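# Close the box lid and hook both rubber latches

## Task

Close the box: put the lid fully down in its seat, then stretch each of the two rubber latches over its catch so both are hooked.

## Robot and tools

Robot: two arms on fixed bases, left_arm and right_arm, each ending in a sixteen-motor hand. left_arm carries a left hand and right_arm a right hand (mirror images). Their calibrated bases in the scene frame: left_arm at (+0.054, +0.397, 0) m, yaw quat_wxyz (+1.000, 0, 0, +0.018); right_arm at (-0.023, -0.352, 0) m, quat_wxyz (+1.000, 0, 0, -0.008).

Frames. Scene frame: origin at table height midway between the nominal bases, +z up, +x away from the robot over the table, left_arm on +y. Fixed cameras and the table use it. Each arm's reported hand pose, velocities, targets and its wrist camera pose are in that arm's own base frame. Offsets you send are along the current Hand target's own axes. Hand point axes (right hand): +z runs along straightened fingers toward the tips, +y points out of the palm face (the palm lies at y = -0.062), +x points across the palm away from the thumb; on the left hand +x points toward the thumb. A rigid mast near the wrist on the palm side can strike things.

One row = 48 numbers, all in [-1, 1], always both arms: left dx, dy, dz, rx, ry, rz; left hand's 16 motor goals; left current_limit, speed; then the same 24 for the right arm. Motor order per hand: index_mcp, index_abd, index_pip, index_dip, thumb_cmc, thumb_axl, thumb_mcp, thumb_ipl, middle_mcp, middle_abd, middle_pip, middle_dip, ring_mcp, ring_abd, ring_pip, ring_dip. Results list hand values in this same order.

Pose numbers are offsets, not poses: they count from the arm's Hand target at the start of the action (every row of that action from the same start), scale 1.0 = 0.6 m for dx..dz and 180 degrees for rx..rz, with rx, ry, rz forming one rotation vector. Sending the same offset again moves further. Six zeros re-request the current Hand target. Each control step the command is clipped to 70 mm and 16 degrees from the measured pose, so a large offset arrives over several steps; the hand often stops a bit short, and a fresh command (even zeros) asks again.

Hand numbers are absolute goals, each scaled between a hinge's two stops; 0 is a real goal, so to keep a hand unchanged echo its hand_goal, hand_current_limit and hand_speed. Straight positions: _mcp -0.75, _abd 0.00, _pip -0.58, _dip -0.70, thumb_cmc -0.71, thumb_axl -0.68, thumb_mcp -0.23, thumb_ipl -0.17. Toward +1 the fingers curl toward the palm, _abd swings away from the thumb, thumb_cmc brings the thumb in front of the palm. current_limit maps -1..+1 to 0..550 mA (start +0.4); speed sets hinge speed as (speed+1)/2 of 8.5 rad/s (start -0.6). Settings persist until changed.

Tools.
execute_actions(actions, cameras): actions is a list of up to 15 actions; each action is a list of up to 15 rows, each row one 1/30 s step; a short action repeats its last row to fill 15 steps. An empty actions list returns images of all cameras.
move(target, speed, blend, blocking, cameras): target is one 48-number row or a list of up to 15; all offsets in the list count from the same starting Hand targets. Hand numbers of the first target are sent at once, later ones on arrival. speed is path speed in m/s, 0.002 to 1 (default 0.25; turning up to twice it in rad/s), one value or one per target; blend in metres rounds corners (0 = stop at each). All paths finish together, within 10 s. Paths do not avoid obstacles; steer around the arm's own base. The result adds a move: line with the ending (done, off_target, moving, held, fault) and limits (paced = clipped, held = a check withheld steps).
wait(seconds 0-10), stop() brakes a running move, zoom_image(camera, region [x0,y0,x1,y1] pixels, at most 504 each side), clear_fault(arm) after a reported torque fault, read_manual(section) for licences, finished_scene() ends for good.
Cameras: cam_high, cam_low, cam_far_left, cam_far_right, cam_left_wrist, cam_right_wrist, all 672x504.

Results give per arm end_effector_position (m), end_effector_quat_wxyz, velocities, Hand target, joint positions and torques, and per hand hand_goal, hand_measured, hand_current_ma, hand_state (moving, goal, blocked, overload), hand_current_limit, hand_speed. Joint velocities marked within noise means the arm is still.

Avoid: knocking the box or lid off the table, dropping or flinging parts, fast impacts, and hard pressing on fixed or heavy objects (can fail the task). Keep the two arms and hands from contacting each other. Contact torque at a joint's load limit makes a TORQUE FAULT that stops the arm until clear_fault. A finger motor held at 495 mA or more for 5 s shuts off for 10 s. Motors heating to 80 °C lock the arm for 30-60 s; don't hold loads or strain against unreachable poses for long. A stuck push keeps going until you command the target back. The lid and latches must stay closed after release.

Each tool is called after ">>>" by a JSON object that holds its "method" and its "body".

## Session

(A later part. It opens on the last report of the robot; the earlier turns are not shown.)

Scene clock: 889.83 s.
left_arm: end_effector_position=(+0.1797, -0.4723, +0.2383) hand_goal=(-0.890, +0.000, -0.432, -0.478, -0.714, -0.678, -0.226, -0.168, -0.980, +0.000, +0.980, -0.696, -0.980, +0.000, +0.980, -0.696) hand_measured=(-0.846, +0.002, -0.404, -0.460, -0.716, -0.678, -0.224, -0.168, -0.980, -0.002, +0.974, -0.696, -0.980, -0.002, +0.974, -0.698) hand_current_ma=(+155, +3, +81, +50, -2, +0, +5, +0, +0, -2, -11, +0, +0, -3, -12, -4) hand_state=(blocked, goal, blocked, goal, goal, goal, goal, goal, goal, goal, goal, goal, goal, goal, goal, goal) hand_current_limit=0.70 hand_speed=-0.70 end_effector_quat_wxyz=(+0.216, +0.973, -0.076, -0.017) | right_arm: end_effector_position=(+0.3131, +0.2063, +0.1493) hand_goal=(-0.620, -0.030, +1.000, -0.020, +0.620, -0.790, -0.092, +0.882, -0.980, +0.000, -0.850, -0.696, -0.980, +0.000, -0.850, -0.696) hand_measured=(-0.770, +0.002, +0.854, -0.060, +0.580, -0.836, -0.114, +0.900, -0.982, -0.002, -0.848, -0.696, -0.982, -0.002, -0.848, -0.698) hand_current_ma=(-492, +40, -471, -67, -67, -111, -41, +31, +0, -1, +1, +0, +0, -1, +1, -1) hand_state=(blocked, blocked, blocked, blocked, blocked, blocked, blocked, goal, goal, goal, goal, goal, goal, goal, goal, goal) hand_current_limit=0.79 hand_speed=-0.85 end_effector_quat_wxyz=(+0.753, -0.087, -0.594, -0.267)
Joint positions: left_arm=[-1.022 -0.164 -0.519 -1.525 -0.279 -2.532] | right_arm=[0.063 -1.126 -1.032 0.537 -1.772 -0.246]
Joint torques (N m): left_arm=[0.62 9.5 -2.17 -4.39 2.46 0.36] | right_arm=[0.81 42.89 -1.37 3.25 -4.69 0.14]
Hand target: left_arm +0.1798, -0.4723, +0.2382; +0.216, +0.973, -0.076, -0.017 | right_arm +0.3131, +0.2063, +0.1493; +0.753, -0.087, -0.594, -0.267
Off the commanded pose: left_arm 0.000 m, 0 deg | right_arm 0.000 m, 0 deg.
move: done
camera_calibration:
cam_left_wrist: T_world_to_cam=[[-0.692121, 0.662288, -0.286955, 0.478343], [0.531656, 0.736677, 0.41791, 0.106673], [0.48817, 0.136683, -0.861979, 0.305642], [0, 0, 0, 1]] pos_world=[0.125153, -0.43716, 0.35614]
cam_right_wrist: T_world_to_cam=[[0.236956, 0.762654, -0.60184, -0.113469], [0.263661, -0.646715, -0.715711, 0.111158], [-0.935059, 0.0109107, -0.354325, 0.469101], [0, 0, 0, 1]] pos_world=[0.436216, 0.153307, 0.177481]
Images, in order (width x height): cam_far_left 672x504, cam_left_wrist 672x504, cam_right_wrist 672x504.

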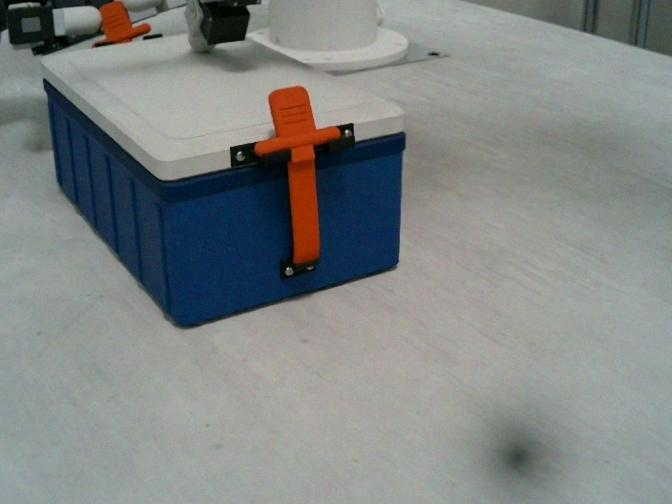

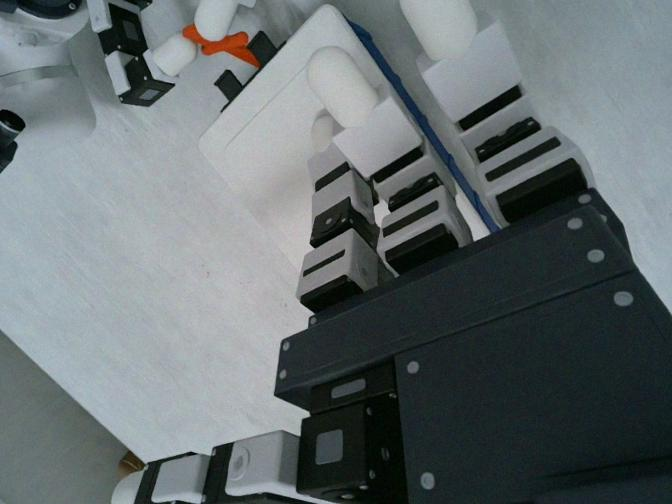

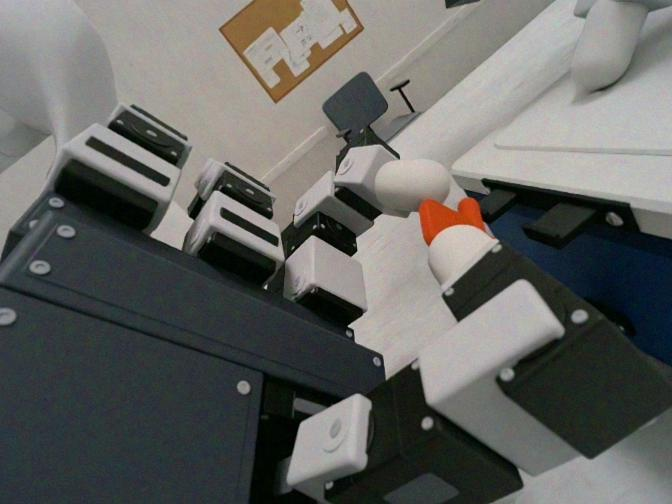

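>>> {"method": "wait", "body": {"seconds": 0, "cameras": ["cam_left_wrist", "cam_far_left", "cam_right_wrist", "cam_far_right", "cam_low"]}}

>>> {"method": "zoom_image", "body": {"camera": "cam_left_wrist", "region": [180, 0, 320, 120]}}

>>> {"method": "zoom_image", "body": {"camera": "cam_far_left", "region": [80, 0, 180, 70]}}

Scene clock: 894.90 s.
left_arm: end_effector_position=(+0.1798, -0.4723, +0.2382) hand_goal=(-0.890, +0.000, -0.432, -0.478, -0.714, -0.678, -0.226, -0.168, -0.980, +0.000, +0.980, -0.696, -0.980, +0.000, +0.980, -0.696) hand_measured=(-0.846, +0.002, -0.404, -0.460, -0.716, -0.678, -0.224, -0.168, -0.980, -0.002, +0.974, -0.696, -0.980, -0.002, +0.974, -0.698) hand_current_ma=(+155, +3, +81, +51, -2, +0, +5, +0, +0, -2, -11, +0, +0, -3, -12, -4) hand_state=(blocked, goal, blocked, goal, goal, goal, goal, goal, goal, goal, goal, goal, goal, goal, goal, goal) hand_current_limit=0.70 hand_speed=-0.70 end_effector_quat_wxyz=(+0.216, +0.973, -0.076, -0.017) | right_arm: end_effector_position=(+0.3131, +0.2063, +0.1493) hand_goal=(-0.620, -0.030, +1.000, -0.020, +0.620, -0.790, -0.092, +0.882, -0.980, +0.000, -0.850, -0.696, -0.980, +0.000, -0.850, -0.696) hand_measured=(-0.770, +0.002, +0.854, -0.060, +0.580, -0.836, -0.114, +0.900, -0.982, -0.002, -0.848, -0.696, -0.982, -0.002, -0.848, -0.698) hand_current_ma=(-492, +40, -471, -67, -67, -111, -41, +31, +0, -1, +1, +0, +0, -1, +1, -1) hand_state=(blocked, blocked, blocked, blocked, blocked, blocked, blocked, goal, goal, goal, goal, goal, goal, goal, goal, goal) hand_current_limit=0.79 hand_speed=-0.85 end_effector_quat_wxyz=(+0.753, -0.087, -0.594, -0.267)
Joint positions: left_arm=[-1.022 -0.164 -0.519 -1.525 -0.278 -2.532] | right_arm=[0.063 -1.126 -1.032 0.537 -1.772 -0.246]
Joint torques (N m): left_arm=[-0.14 9.34 -2.52 -3.93 3.16 0.49] | right_arm=[4.7 43.26 -0.8 2.8 -4.56 -0.04]
Hand target: left_arm +0.1798, -0.4723, +0.2382; +0.216, +0.973, -0.076, -0.017 | right_arm +0.3131, +0.2063, +0.1493; +0.753, -0.087, -0.594, -0.267
Off the commanded pose: left_arm 0.000 m, 0 deg | right_arm 0.000 m, 0 deg.
camera_calibration:
cam_left_wrist: T_world_to_cam=[[-0.692119, 0.662257, -0.287032, 0.478328], [0.531455, 0.736666, 0.418186, 0.106636], [0.488393, 0.13689, -0.86182, 0.30556], [0, 0, 0, 1]] pos_world=[0.125155, -0.43716, 0.35604]
cam_right_wrist: T_world_to_cam=[[0.236956, 0.762654, -0.60184, -0.113469], [0.263661, -0.646715, -0.715711, 0.111158], [-0.935059, 0.0109107, -0.354325, 0.469101], [0, 0, 0, 1]] pos_world=[0.436216, 0.153307, 0.177481]
Images, in order (width x height): cam_low 672x504, cam_far_left 672x504, cam_far_right 672x504, cam_left_wrist 672x504, cam_right_wrist 672x504.

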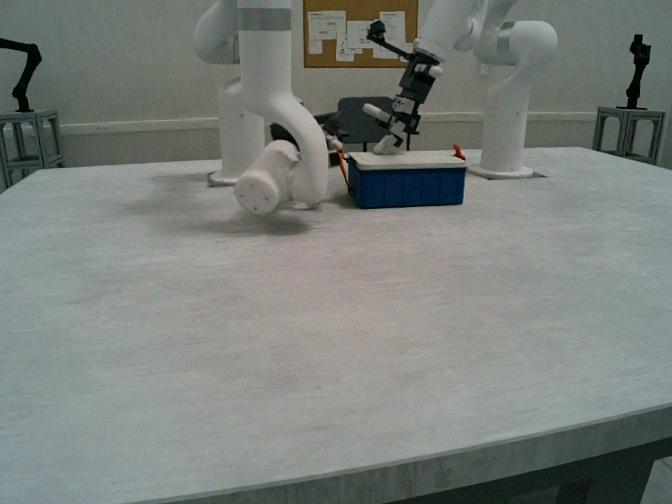

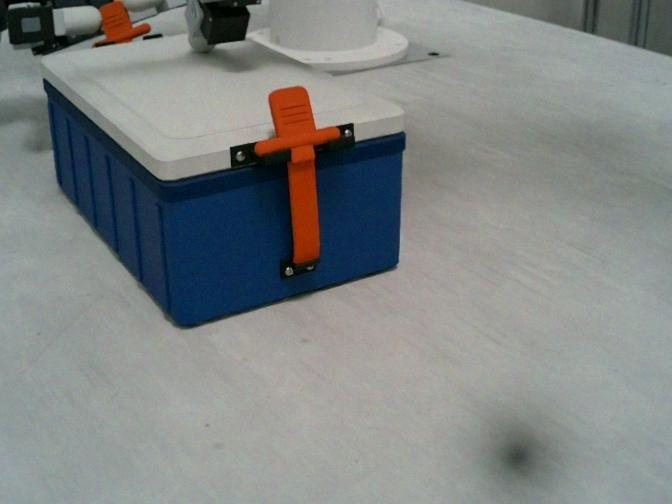

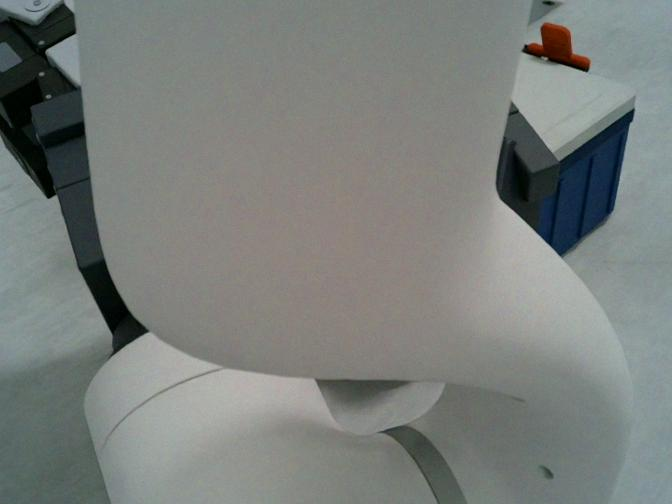

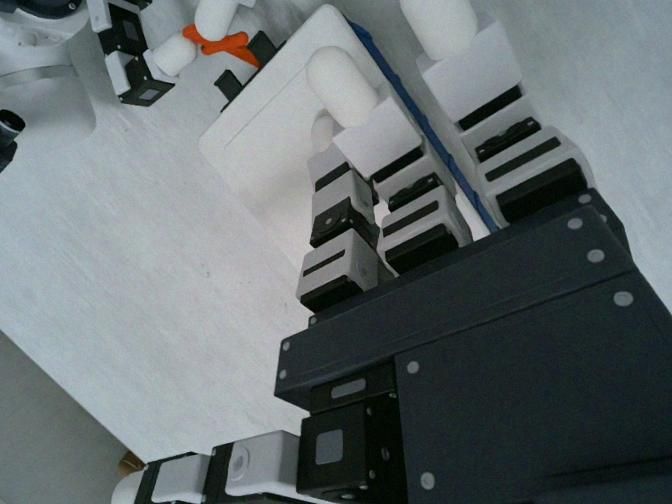

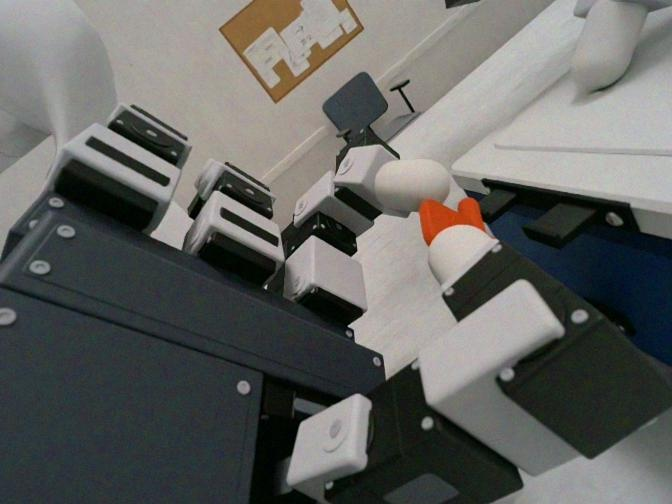

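Scaled by 3.600 from the camera's 672x504 image, which has a finer 960x720 frame.

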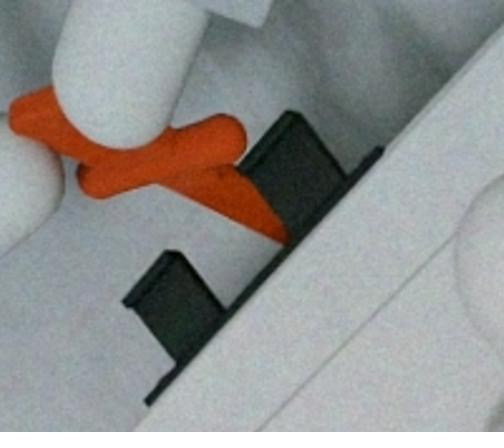

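Scaled by 5.040 from the camera's 672x504 image, which has a finer 960x720 frame.

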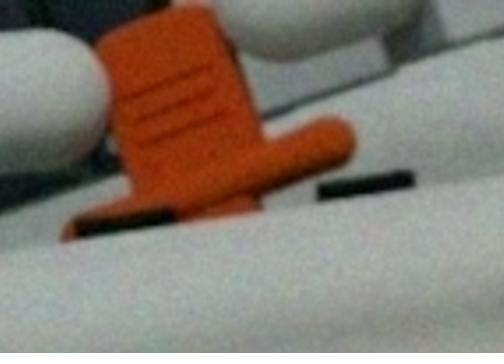

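>>> {"method": "move", "body": {"target": [0,0,0,0,0,0,-0.89,0,-0.431,-0.478,-0.714,-0.678,-0.226,-0.168,-0.98,0,0.98,-0.696,-0.98,0,0.98,-0.696,0.7,-0.7, 0,0.01006,0.01124,0,0,0,-0.62,-0.03,1.0,-0.02,0.62,-0.79,-0.092,0.882,-0.98,0,-0.85,-0.696,-0.98,0,-0.85,-0.696,0.79,-0.85], "speed": 0.04, "cameras": ["cam_left_wrist", "cam_far_left", "cam_right_wrist"]}}

>>> {"method": "zoom_image", "body": {"camera": "cam_left_wrist", "region": [180, 0, 320, 120]}}

>>> {"method": "zoom_image", "body": {"camera": "cam_far_left", "region": [80, 0, 180, 70]}}

>>> {"method": "zoom_image", "body": {"camera": "cam_right_wrist", "region": [380, 130, 660, 330]}}

Scene clock: 899.97 s.
left_arm: end_effector_position=(+0.1798, -0.4723, +0.2382) hand_goal=(-0.890, +0.000, -0.432, -0.478, -0.714, -0.678, -0.226, -0.168, -0.980, +0.000, +0.980, -0.696, -0.980, +0.000, +0.980, -0.696) hand_measured=(-0.846, +0.008, -0.404, -0.458, -0.716, -0.678, -0.224, -0.168, -0.980, -0.002, +0.974, -0.696, -0.980, -0.002, +0.974, -0.698) hand_current_ma=(+155, +13, +84, +54, -2, +0, +5, +0, +0, -2, -11, +0, +0, -3, -12, -4) hand_state=(blocked, goal, blocked, goal, goal, goal, goal, goal, goal, goal, goal, goal, goal, goal, goal, goal) hand_current_limit=0.70 hand_speed=-0.70 end_effector_quat_wxyz=(+0.216, +0.973, -0.076, -0.017) | right_arm: end_effector_position=(+0.3104, +0.2144, +0.1523) hand_goal=(-0.620, -0.030, +1.000, -0.020, +0.620, -0.790, -0.092, +0.882, -0.980, +0.000, -0.850, -0.696, -0.980, +0.000, -0.850, -0.696) hand_measured=(-0.770, +0.008, +0.856, -0.060, +0.580, -0.836, -0.116, +0.902, -0.982, -0.002, -0.848, -0.696, -0.982, -0.002, -0.848, -0.698) hand_current_ma=(-492, +49, -453, -67, -67, -111, -45, +38, +0, -1, +1, +0, +0, -1, +1, -1) hand_state=(blocked, blocked, blocked, blocked, blocked, blocked, blocked, blocked, goal, goal, goal, goal, goal, goal, goal, goal) hand_current_limit=0.79 hand_speed=-0.85 end_effector_quat_wxyz=(+0.754, -0.087, -0.594, -0.267)
Joint positions: left_arm=[-1.022 -0.164 -0.519 -1.525 -0.278 -2.532] | right_arm=[0.081 -1.117 -1.021 0.555 -1.772 -0.248]
Joint torques (N m): left_arm=[-0.46 9.18 -2.58 -3.87 3.18 0.55] | right_arm=[6.59 42.76 -0.66 2.83 -2.96 -1.94]
Hand target: left_arm +0.1798, -0.4723, +0.2382; +0.216, +0.973, -0.076, -0.017 | right_arm +0.3104, +0.2144, +0.1523; +0.753, -0.087, -0.594, -0.267
Off the commanded pose: left_arm 0.000 m, 0 deg | right_arm 0.000 m, 0 deg.
move: done
camera_calibration:
cam_left_wrist: T_world_to_cam=[[-0.692119, 0.662257, -0.287032, 0.478328], [0.531455, 0.736666, 0.418186, 0.106636], [0.488393, 0.13689, -0.86182, 0.30556], [0, 0, 0, 1]] pos_world=[0.125155, -0.43716, 0.35604]
cam_right_wrist: T_world_to_cam=[[0.23687, 0.762712, -0.6018, -0.117204], [0.263463, -0.646645, -0.715848, 0.119328], [-0.935136, 0.0110107, -0.354117, 0.467624], [0, 0, 0, 1]] pos_world=[0.433616, 0.161407, 0.18048]
Images, in order (width x height): cam_far_left 672x504, cam_left_wrist 672x504, cam_right_wrist 672x504.

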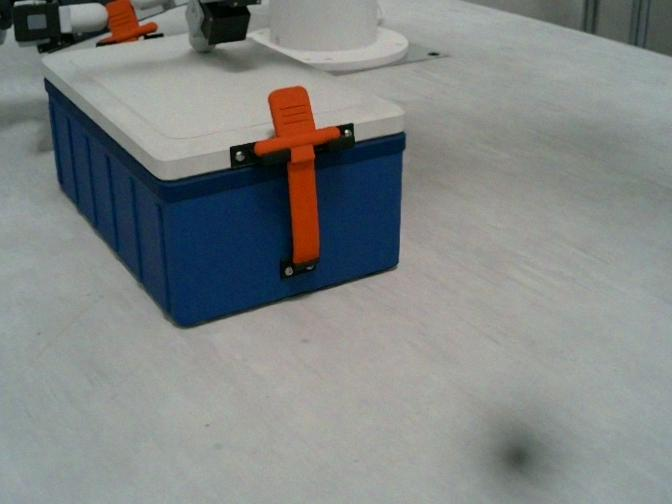

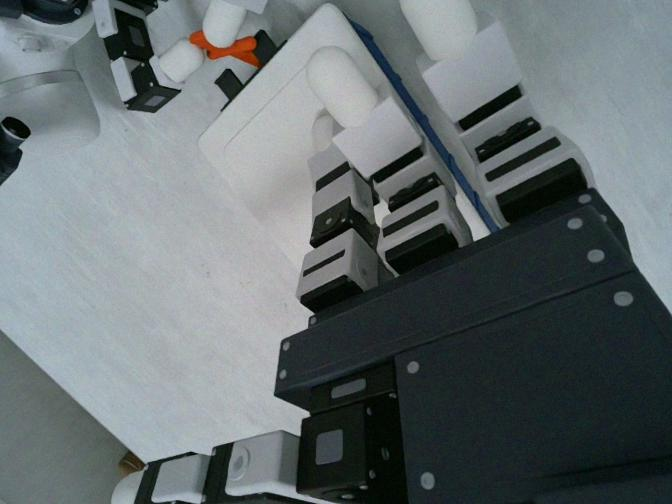

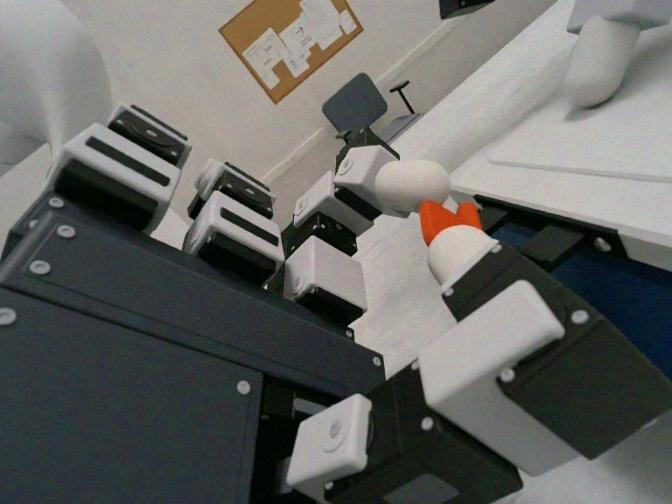

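Scaled by 3.600 from the camera's 672x504 image, which has a finer 960x720 frame.

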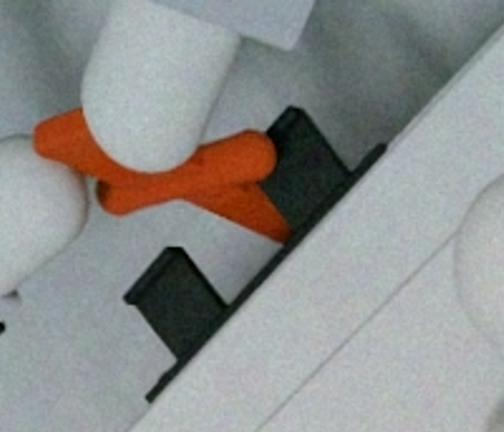

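Scaled by 5.040 from the camera's 672x504 image, which has a finer 960x720 frame.

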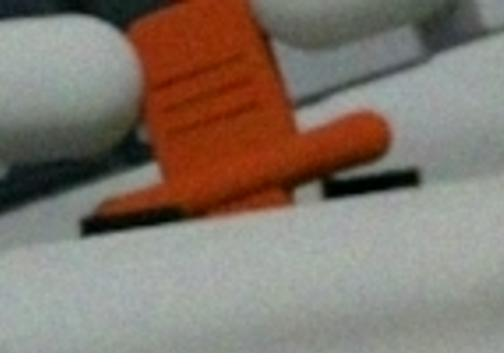

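Scaled by 1.800 from the camera's 672x504 image, which has a finer 960x720 frame.

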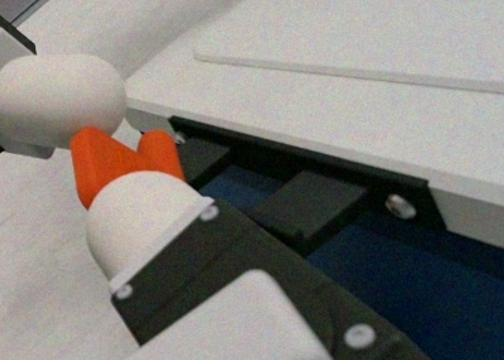

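>>> {"method": "move", "body": {"target": [0,0,0,0,0,0,-0.89,0,-0.431,-0.478,-0.714,-0.678,-0.226,-0.168,-0.98,0,0.98,-0.696,-0.98,0,0.98,-0.696,0.7,-0.7, -0.0032,0.00938,0.0103,0,0,0,-0.62,-0.03,1.0,-0.02,0.62,-0.79,-0.092,0.882,-0.98,0,-0.85,-0.696,-0.98,0,-0.85,-0.696,0.79,-0.85], "speed": 0.04, "cameras": ["cam_left_wrist", "cam_far_left", "cam_right_wrist"]}}

>>> {"method": "zoom_image", "body": {"camera": "cam_left_wrist", "region": [180, 0, 320, 120]}}

>>> {"method": "zoom_image", "body": {"camera": "cam_far_left", "region": [80, 0, 180, 70]}}

>>> {"method": "zoom_image", "body": {"camera": "cam_right_wrist", "region": [380, 130, 660, 330]}}

Scene clock: 963.23 s.
left_arm: end_effector_position=(+0.1798, -0.4723, +0.2382) hand_goal=(-0.890, +0.000, -0.432, -0.478, -0.714, -0.678, -0.226, -0.168, -0.980, +0.000, +0.980, -0.696, -0.980, +0.000, +0.980, -0.696) hand_measured=(-0.846, +0.014, -0.404, -0.458, -0.716, -0.678, -0.224, -0.168, -0.980, -0.002, +0.974, -0.696, -0.980, -0.002, +0.974, -0.698) hand_current_ma=(+156, +31, +84, +54, -2, +0, +5, +0, +0, -2, -11, +0, +0, -3, -12, -4) hand_state=(blocked, goal, blocked, goal, goal, goal, goal, goal, goal, goal, goal, goal, goal, goal, goal, goal) hand_current_limit=0.70 hand_speed=-0.70 end_effector_quat_wxyz=(+0.216, +0.973, -0.076, -0.017) | right_arm: end_effector_position=(+0.3077, +0.2225, +0.1533) hand_goal=(-0.620, -0.030, +1.000, -0.020, +0.620, -0.790, -0.092, +0.882, -0.980, +0.000, -0.850, -0.696, -0.980, +0.000, -0.850, -0.696) hand_measured=(-0.770, +0.008, +0.862, -0.060, +0.580, -0.836, -0.116, +0.908, -0.982, -0.002, -0.848, -0.696, -0.982, -0.002, -0.848, -0.698) hand_current_ma=(-492, +51, -432, -67, -67, -111, -46, +51, +0, -1, +1, +0, +0, -1, +1, -1) hand_state=(blocked, blocked, blocked, blocked, blocked, blocked, blocked, blocked, goal, goal, goal, goal, goal, goal, goal, goal) hand_current_limit=0.79 hand_speed=-0.85 end_effector_quat_wxyz=(+0.753, -0.087, -0.594, -0.267)
Joint positions: left_arm=[-1.022 -0.164 -0.519 -1.525 -0.278 -2.532] | right_arm=[0.099 -1.113 -1.015 0.572 -1.77 -0.251]
Joint torques (N m): left_arm=[-2.51 10.9 -2.92 -3.56 2.81 0.48] | right_arm=[5.99 42.96 -0.69 3.22 -0.32 -1.69]
Hand target: left_arm +0.1798, -0.4723, +0.2382; +0.216, +0.973, -0.076, -0.017 | right_arm +0.3077, +0.2225, +0.1533; +0.753, -0.087, -0.594, -0.267
Off the commanded pose: left_arm 0.000 m, 0 deg | right_arm 0.000 m, 0 deg.
move: done
camera_calibration:
cam_left_wrist: T_world_to_cam=[[-0.692119, 0.662257, -0.287032, 0.478328], [0.531455, 0.736666, 0.418186, 0.106636], [0.488393, 0.13689, -0.86182, 0.30556], [0, 0, 0, 1]] pos_world=[0.125155, -0.43716, 0.35604]
cam_right_wrist: T_world_to_cam=[[0.2369, 0.762654, -0.601861, -0.122193], [0.263594, -0.646714, -0.715737, 0.125856], [-0.935092, 0.0109111, -0.354237, 0.465348], [0, 0, 0, 1]] pos_world=[0.430916, 0.169507, 0.181381]
Images, in order (width x height): cam_far_left 672x504, cam_left_wrist 672x504, cam_right_wrist 672x504.

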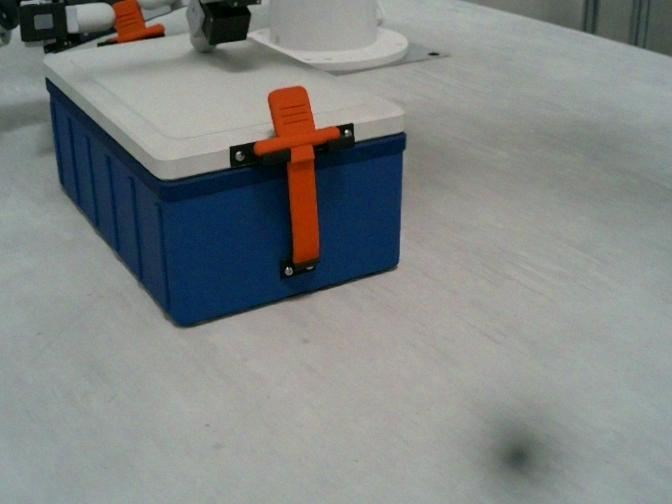

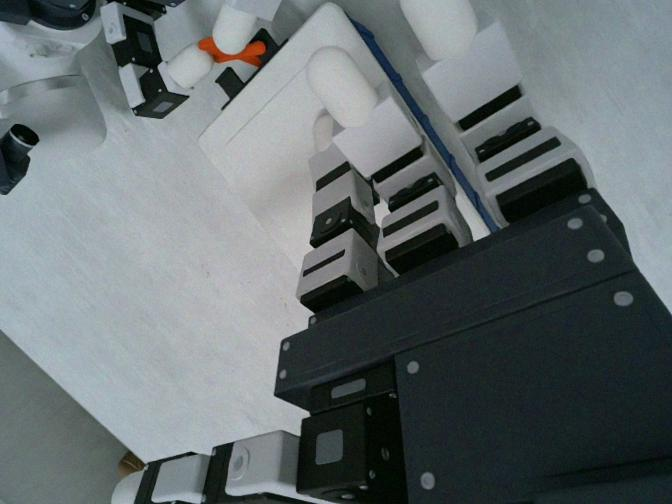

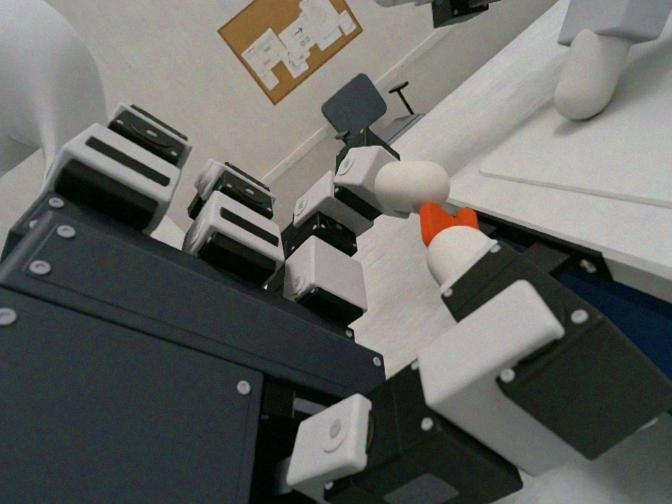

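Scaled by 3.600 from the camera's 672x504 image, which has a finer 960x720 frame.

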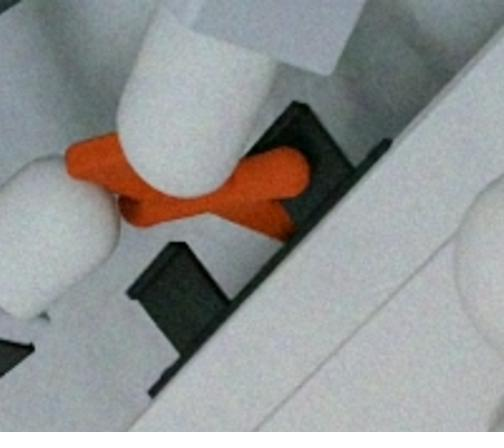

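Scaled by 5.040 from the camera's 672x504 image, which has a finer 960x720 frame.

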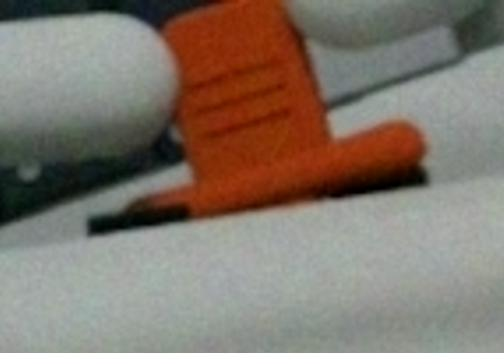

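Scaled by 1.800 from the camera's 672x504 image, which has a finer 960x720 frame.

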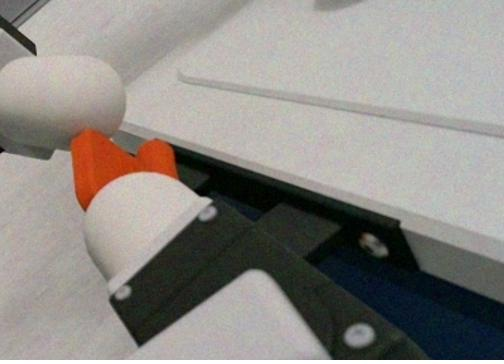

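>>> {"method": "move", "body": {"target": [[0,0,0,0,0,0,-0.89,0,-0.431,-0.478,-0.714,-0.678,-0.226,-0.168,-0.98,0,0.98,-0.696,-0.98,0,0.98,-0.696,0.7,-0.7, -0.00174,0.00353,0.00352,0,0,0,-0.62,-0.03,1.0,-0.02,0.62,-0.79,-0.092,0.882,-0.98,0,-0.85,-0.696,-0.98,0,-0.85,-0.696,0.79,-0.85],[0,0,0,0,0,0,-0.89,0,-0.431,-0.478,-0.714,-0.678,-0.226,-0.168,-0.98,0,0.98,-0.696,-0.98,0,0.98,-0.696,0.7,-0.7, -0.01429,0.00105,-0.0002,0,0,0,-0.62,-0.03,1.0,-0.02,0.62,-0.79,-0.092,0.882,-0.98,0,-0.85,-0.696,-0.98,0,-0.85,-0.696,0.79,-0.85]], "speed": 0.03, "cameras": ["cam_left_wrist", "cam_far_left", "cam_right_wrist"]}}

>>> {"method": "zoom_image", "body": {"camera": "cam_left_wrist", "region": [180, 0, 320, 120]}}

>>> {"method": "zoom_image", "body": {"camera": "cam_far_left", "region": [80, 0, 180, 70]}}

>>> {"method": "zoom_image", "body": {"camera": "cam_right_wrist", "region": [380, 130, 660, 330]}}

Scene clock: 966.70 s.
left_arm: end_effector_position=(+0.1798, -0.4723, +0.2382) hand_goal=(-0.890, +0.000, -0.432, -0.478, -0.714, -0.678, -0.226, -0.168, -0.980, +0.000, +0.980, -0.696, -0.980, +0.000, +0.980, -0.696) hand_measured=(-0.848, +0.016, -0.404, -0.458, -0.716, -0.678, -0.224, -0.168, -0.980, -0.002, +0.974, -0.696, -0.980, -0.002, +0.974, -0.698) hand_current_ma=(+145, +38, +79, +53, -2, +0, +5, +0, +0, -2, -11, +0, +0, -3, -12, -4) hand_state=(blocked, goal, blocked, goal, goal, goal, goal, goal, goal, goal, goal, goal, goal, goal, goal, goal) hand_current_limit=0.70 hand_speed=-0.70 end_effector_quat_wxyz=(+0.216, +0.973, -0.076, -0.017) | right_arm: end_effector_position=(+0.3069, +0.2256, +0.1453) hand_goal=(-0.620, -0.030, +1.000, -0.020, +0.620, -0.790, -0.092, +0.882, -0.980, +0.000, -0.850, -0.696, -0.980, +0.000, -0.850, -0.696) hand_measured=(-0.770, -0.040, +0.862, -0.060, +0.598, -0.830, -0.116, +0.908, -0.982, -0.002, -0.848, -0.696, -0.982, -0.002, -0.848, -0.698) hand_current_ma=(-492, -8, -427, -67, -28, -90, -47, +55, +0, -1, +1, +0, +0, -1, +1, -1) hand_state=(blocked, goal, blocked, blocked, blocked, blocked, blocked, blocked, goal, goal, goal, goal, goal, goal, goal, goal) hand_current_limit=0.79 hand_speed=-0.85 end_effector_quat_wxyz=(+0.753, -0.087, -0.594, -0.267)
Joint positions: left_arm=[-1.022 -0.164 -0.519 -1.525 -0.278 -2.532] | right_arm=[0.106 -1.133 -1.026 0.578 -1.763 -0.257]
Joint torques (N m): left_arm=[-3.06 17.78 -5.76 -3.8 2.53 0.48] | right_arm=[7.31 21.74 -10.2 -3.75 1.18 -0.87]
Hand target: left_arm +0.1798, -0.4723, +0.2382; +0.216, +0.973, -0.076, -0.017 | right_arm +0.3069, +0.2256, +0.1453; +0.753, -0.087, -0.594, -0.267
Off the commanded pose: left_arm 0.000 m, 0 deg | right_arm 0.000 m, 0 deg.
move: done
camera_calibration:
cam_left_wrist: T_world_to_cam=[[-0.692119, 0.662257, -0.287032, 0.478328], [0.531455, 0.736666, 0.418186, 0.106636], [0.488393, 0.13689, -0.86182, 0.30556], [0, 0, 0, 1]] pos_world=[0.125155, -0.43716, 0.35604]
cam_right_wrist: T_world_to_cam=[[0.236942, 0.762726, -0.601754, -0.129148], [0.26356, -0.646628, -0.715827, 0.122459], [-0.935091, 0.0110115, -0.354237, 0.461657], [0, 0, 0, 1]] pos_world=[0.430016, 0.172607, 0.17348]
Images, in order (width x height): cam_far_left 672x504, cam_left_wrist 672x504, cam_right_wrist 672x504.

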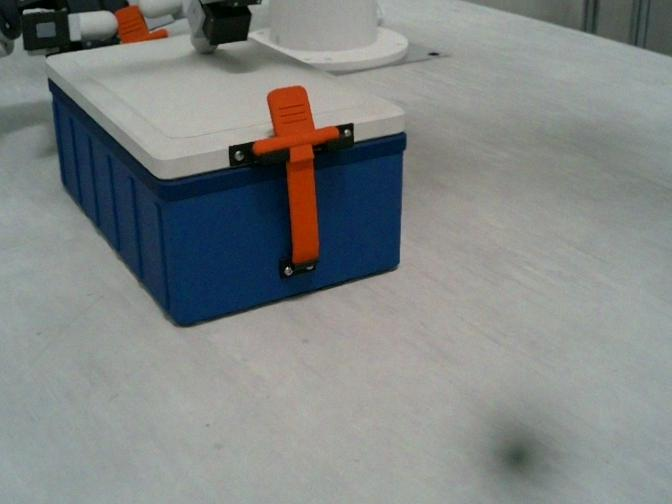

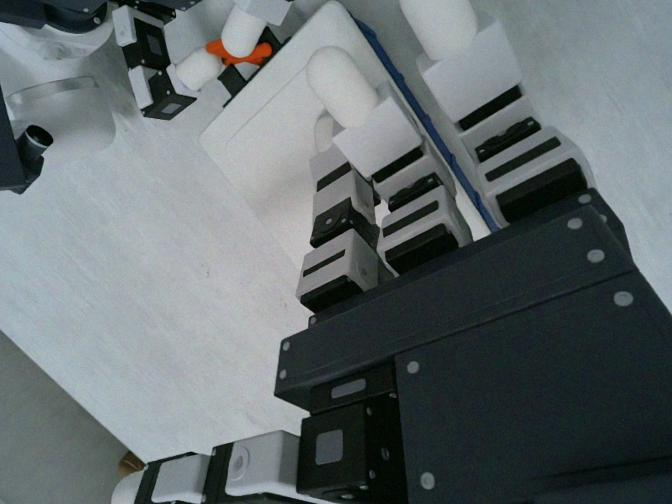

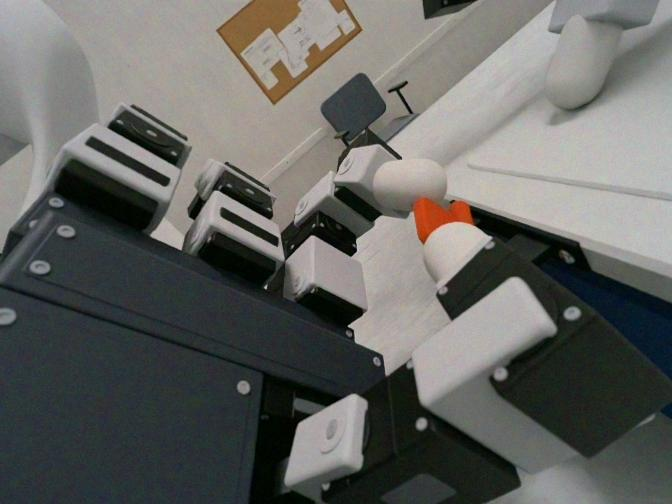

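Scaled by 3.600 from the camera's 672x504 image, which has a finer 960x720 frame.

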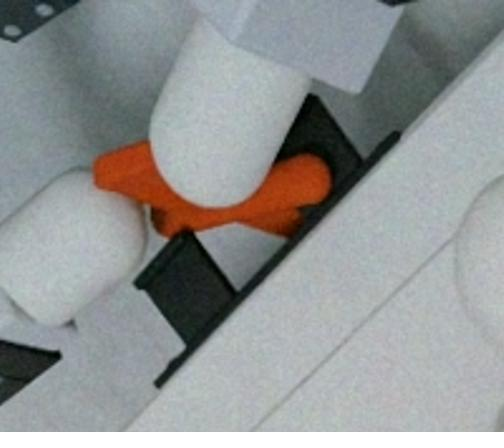

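Scaled by 5.040 from the camera's 672x504 image, which has a finer 960x720 frame.

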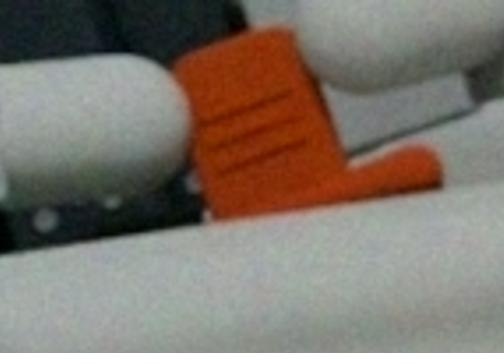

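Scaled by 1.800 from the camera's 672x504 image, which has a finer 960x720 frame.

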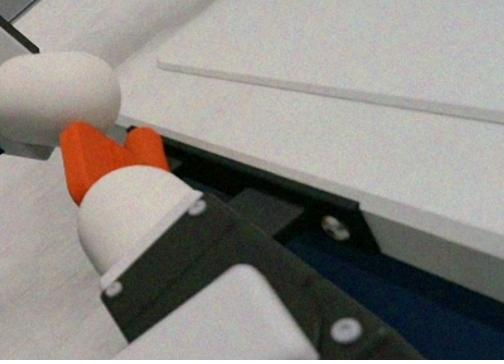

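>>> {"method": "zoom_image", "body": {"camera": "cam_far_left", "region": [20, 0, 200, 90]}}

>>> {"method": "zoom_image", "body": {"camera": "cam_left_wrist", "region": [90, 0, 360, 180]}}

Scaled by 2.800 from the camera's 672x504 image, which has a finer 960x720 frame.

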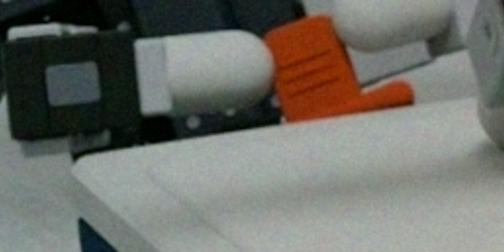

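Scaled by 1.867 from the camera's 672x504 image, which has a finer 960x720 frame.

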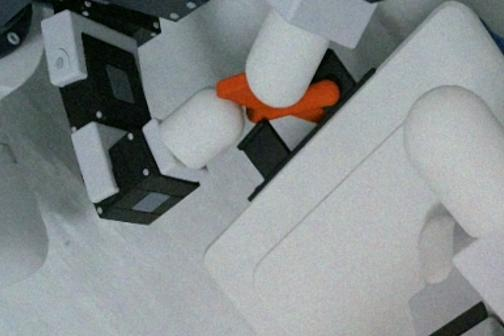

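>>> {"method": "move", "body": {"target": [0,0,0,0,0,0,-0.89,0,-0.431,-0.478,-0.714,-0.678,-0.226,-0.168,-0.98,0,0.98,-0.696,-0.98,0,0.98,-0.696,0.7,-0.7, 0.00235,0.00047,0.0007,0,0,0,-0.62,-0.03,1.0,-0.02,0.62,-0.79,-0.092,0.882,-0.98,0,-0.85,-0.696,-0.98,0,-0.85,-0.696,0.79,-0.85], "speed": 0.02, "cameras": ["cam_left_wrist", "cam_far_left", "cam_high"]}}

>>> {"method": "zoom_image", "body": {"camera": "cam_high", "region": [130, 120, 330, 270]}}

>>> {"method": "zoom_image", "body": {"camera": "cam_far_left", "region": [80, 0, 180, 70]}}

Scene clock: 979.30 s.
left_arm: end_effector_position=(+0.1798, -0.4723, +0.2382) hand_goal=(-0.890, +0.000, -0.432, -0.478, -0.714, -0.678, -0.226, -0.168, -0.980, +0.000, +0.980, -0.696, -0.980, +0.000, +0.980, -0.696) hand_measured=(-0.848, +0.016, -0.404, -0.458, -0.716, -0.678, -0.224, -0.168, -0.980, -0.002, +0.974, -0.696, -0.980, -0.002, +0.974, -0.698) hand_current_ma=(+145, +38, +79, +53, -2, +0, +5, +0, +0, -2, -11, +0, +0, -3, -12, -4) hand_state=(blocked, goal, blocked, goal, goal, goal, goal, goal, goal, goal, goal, goal, goal, goal, goal, goal) hand_current_limit=0.70 hand_speed=-0.70 end_effector_quat_wxyz=(+0.216, +0.973, -0.076, -0.017) | right_arm: end_effector_position=(+0.3068, +0.2255, +0.1467) hand_goal=(-0.620, -0.030, +1.000, -0.020, +0.620, -0.790, -0.092, +0.882, -0.980, +0.000, -0.850, -0.696, -0.980, +0.000, -0.850, -0.696) hand_measured=(-0.770, -0.032, +0.862, -0.060, +0.598, -0.830, -0.116, +0.908, -0.982, -0.002, -0.848, -0.696, -0.982, -0.002, -0.848, -0.698) hand_current_ma=(-492, +0, -427, -67, -28, -89, -48, +55, +0, -1, +1, +0, +0, -1, +1, -1) hand_state=(blocked, goal, blocked, blocked, blocked, blocked, blocked, blocked, goal, goal, goal, goal, goal, goal, goal, goal) hand_current_limit=0.79 hand_speed=-0.85 end_effector_quat_wxyz=(+0.753, -0.087, -0.595, -0.267)
Joint positions: left_arm=[-1.022 -0.164 -0.519 -1.525 -0.278 -2.532] | right_arm=[0.106 -1.13 -1.023 0.578 -1.764 -0.256]
Joint torques (N m): left_arm=[-3.94 21.97 -9.47 -3.86 2.19 0.4] | right_arm=[7.12 40.99 -1.18 2.91 -3.56 0.67]
Hand target: left_arm +0.1798, -0.4723, +0.2382; +0.216, +0.973, -0.076, -0.017 | right_arm +0.3069, +0.2256, +0.1468; +0.753, -0.087, -0.594, -0.267
Off the commanded pose: left_arm 0.000 m, 0 deg | right_arm 0.000 m, 0 deg.
move: done
camera_calibration:
cam_left_wrist: T_world_to_cam=[[-0.692119, 0.662257, -0.287032, 0.478328], [0.531455, 0.736666, 0.418186, 0.106636], [0.488393, 0.13689, -0.86182, 0.30556], [0, 0, 0, 1]] pos_world=[0.125155, -0.43716, 0.35604]
Images, in order (width x height): cam_high 672x504, cam_far_left 672x504, cam_left_wrist 672x504.

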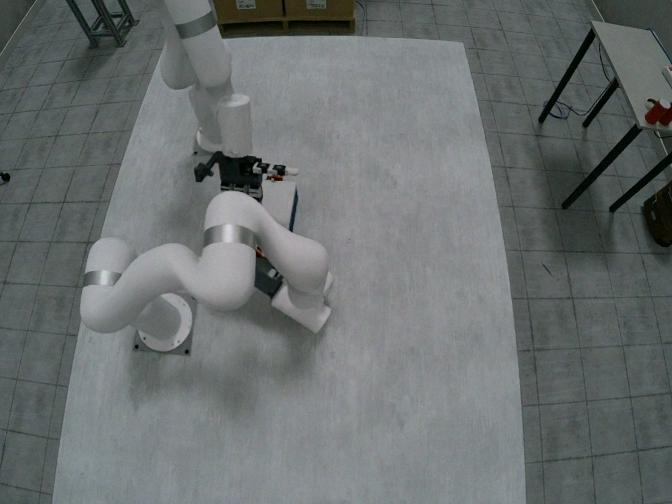

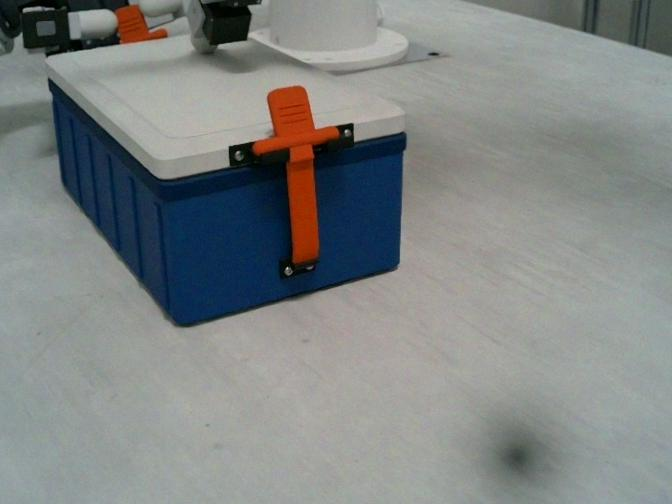

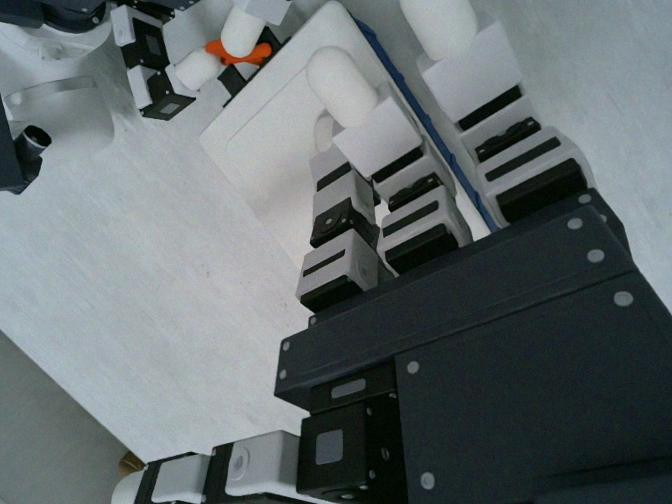

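Scaled by 2.520 from the camera's 672x504 image, which has a finer 960x720 frame.

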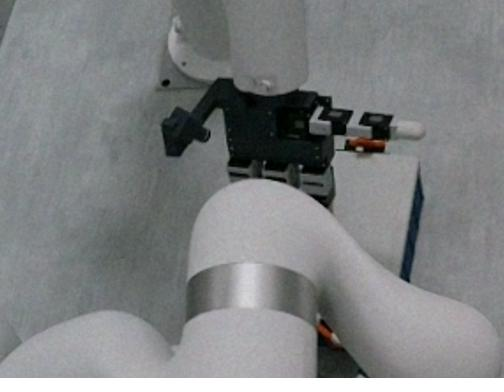

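Scaled by 5.040 from the camera's 672x504 image, which has a finer 960x720 frame.

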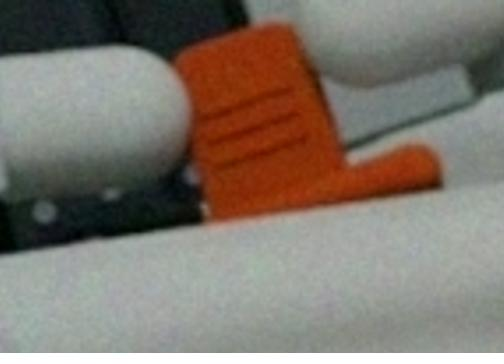

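>>> {"method": "move", "body": {"target": [0,0,0,0,0,0,-0.89,0,-0.431,-0.478,-0.714,-0.678,-0.226,-0.168,-0.98,0,0.98,-0.696,-0.98,0,0.98,-0.696,0.7,-0.7, -0.0047,-0.00093,-0.0014,0,0,0,-0.62,-0.03,1.0,-0.02,0.62,-0.79,-0.092,0.882,-0.98,0,-0.85,-0.696,-0.98,0,-0.85,-0.696,0.79,-0.85], "speed": 0.02, "cameras": ["cam_left_wrist", "cam_far_left", "cam_right_wrist"]}}

>>> {"method": "zoom_image", "body": {"camera": "cam_far_left", "region": [80, 0, 180, 70]}}

>>> {"method": "zoom_image", "body": {"camera": "cam_left_wrist", "region": [180, 0, 320, 120]}}

Scene clock: 981.90 s.
left_arm: end_effector_position=(+0.1798, -0.4723, +0.2382) hand_goal=(-0.890, +0.000, -0.432, -0.478, -0.714, -0.678, -0.226, -0.168, -0.980, +0.000, +0.980, -0.696, -0.980, +0.000, +0.980, -0.696) hand_measured=(-0.848, +0.016, -0.404, -0.458, -0.716, -0.678, -0.224, -0.168, -0.980, -0.002, +0.974, -0.696, -0.980, -0.002, +0.974, -0.698) hand_current_ma=(+145, +38, +79, +53, -2, +0, +5, +0, +0, -2, -11, +0, +0, -3, -12, -4) hand_state=(blocked, goal, blocked, goal, goal, goal, goal, goal, goal, goal, goal, goal, goal, goal, goal, goal) hand_current_limit=0.70 hand_speed=-0.70 end_effector_quat_wxyz=(+0.216, +0.973, -0.076, -0.017) | right_arm: end_effector_position=(+0.3069, +0.2256, +0.1438) hand_goal=(-0.620, -0.030, +1.000, -0.020, +0.620, -0.790, -0.092, +0.882, -0.980, +0.000, -0.850, -0.696, -0.980, +0.000, -0.850, -0.696) hand_measured=(-0.770, -0.058, +0.862, -0.060, +0.602, -0.826, -0.118, +0.908, -0.982, -0.002, -0.848, -0.696, -0.982, -0.002, -0.848, -0.698) hand_current_ma=(-492, -30, -427, -67, -22, -77, -51, +55, +0, -1, +1, +0, +0, -1, +1, -1) hand_state=(blocked, blocked, blocked, blocked, goal, blocked, blocked, blocked, goal, goal, goal, goal, goal, goal, goal, goal) hand_current_limit=0.79 hand_speed=-0.85 end_effector_quat_wxyz=(+0.753, -0.087, -0.594, -0.267)
Joint positions: left_arm=[-1.022 -0.164 -0.519 -1.525 -0.278 -2.532] | right_arm=[0.106 -1.137 -1.028 0.578 -1.762 -0.257]
Joint torques (N m): left_arm=[-4.69 22.82 -11.19 -4 1.95 0.29] | right_arm=[4.31 20.94 -10.73 -3.81 1.85 -0.76]
Hand target: left_arm +0.1798, -0.4723, +0.2382; +0.216, +0.973, -0.076, -0.017 | right_arm +0.3069, +0.2256, +0.1438; +0.753, -0.087, -0.594, -0.267
Off the commanded pose: left_arm 0.000 m, 0 deg | right_arm 0.000 m, 0 deg.
move: done
camera_calibration:
cam_left_wrist: T_world_to_cam=[[-0.692119, 0.662257, -0.287032, 0.478328], [0.531455, 0.736666, 0.418186, 0.106636], [0.488393, 0.13689, -0.86182, 0.30556], [0, 0, 0, 1]] pos_world=[0.125155, -0.43716, 0.35604]
cam_right_wrist: T_world_to_cam=[[0.236942, 0.762726, -0.601754, -0.130051], [0.26356, -0.646628, -0.715827, 0.121386], [-0.935091, 0.0110115, -0.354237, 0.461125], [0, 0, 0, 1]] pos_world=[0.430016, 0.172607, 0.17198]
Images, in order (width x height): cam_far_left 672x504, cam_left_wrist 672x504, cam_right_wrist 672x504.

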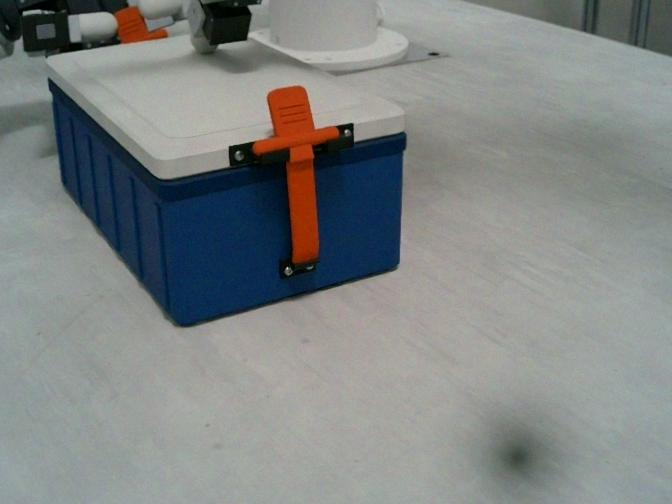

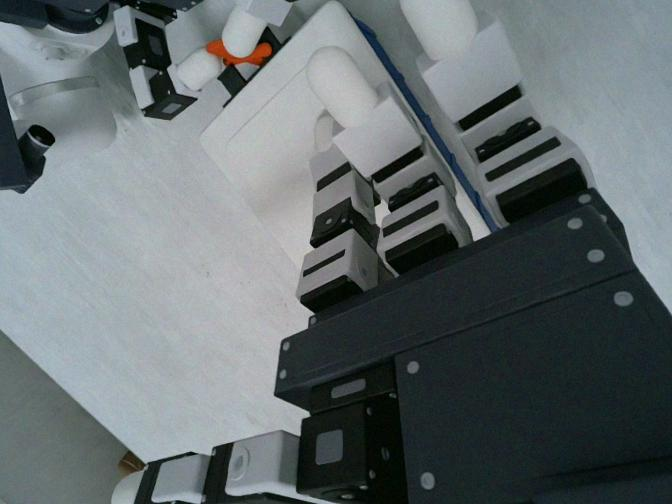

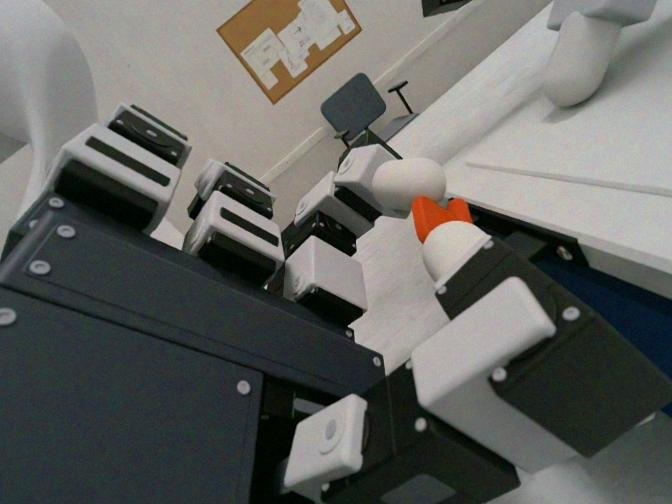

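Scaled by 5.040 from the camera's 672x504 image, which has a finer 960x720 frame.

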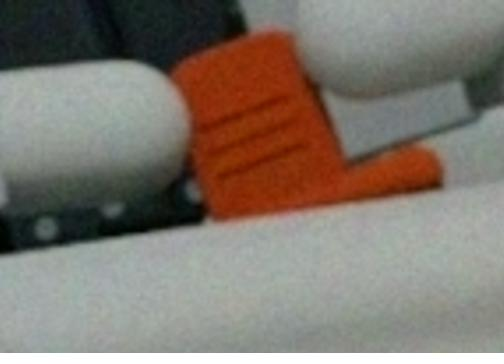

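Scaled by 3.600 from the camera's 672x504 image, which has a finer 960x720 frame.

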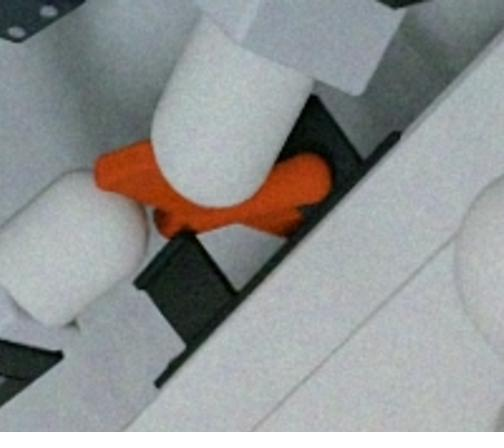

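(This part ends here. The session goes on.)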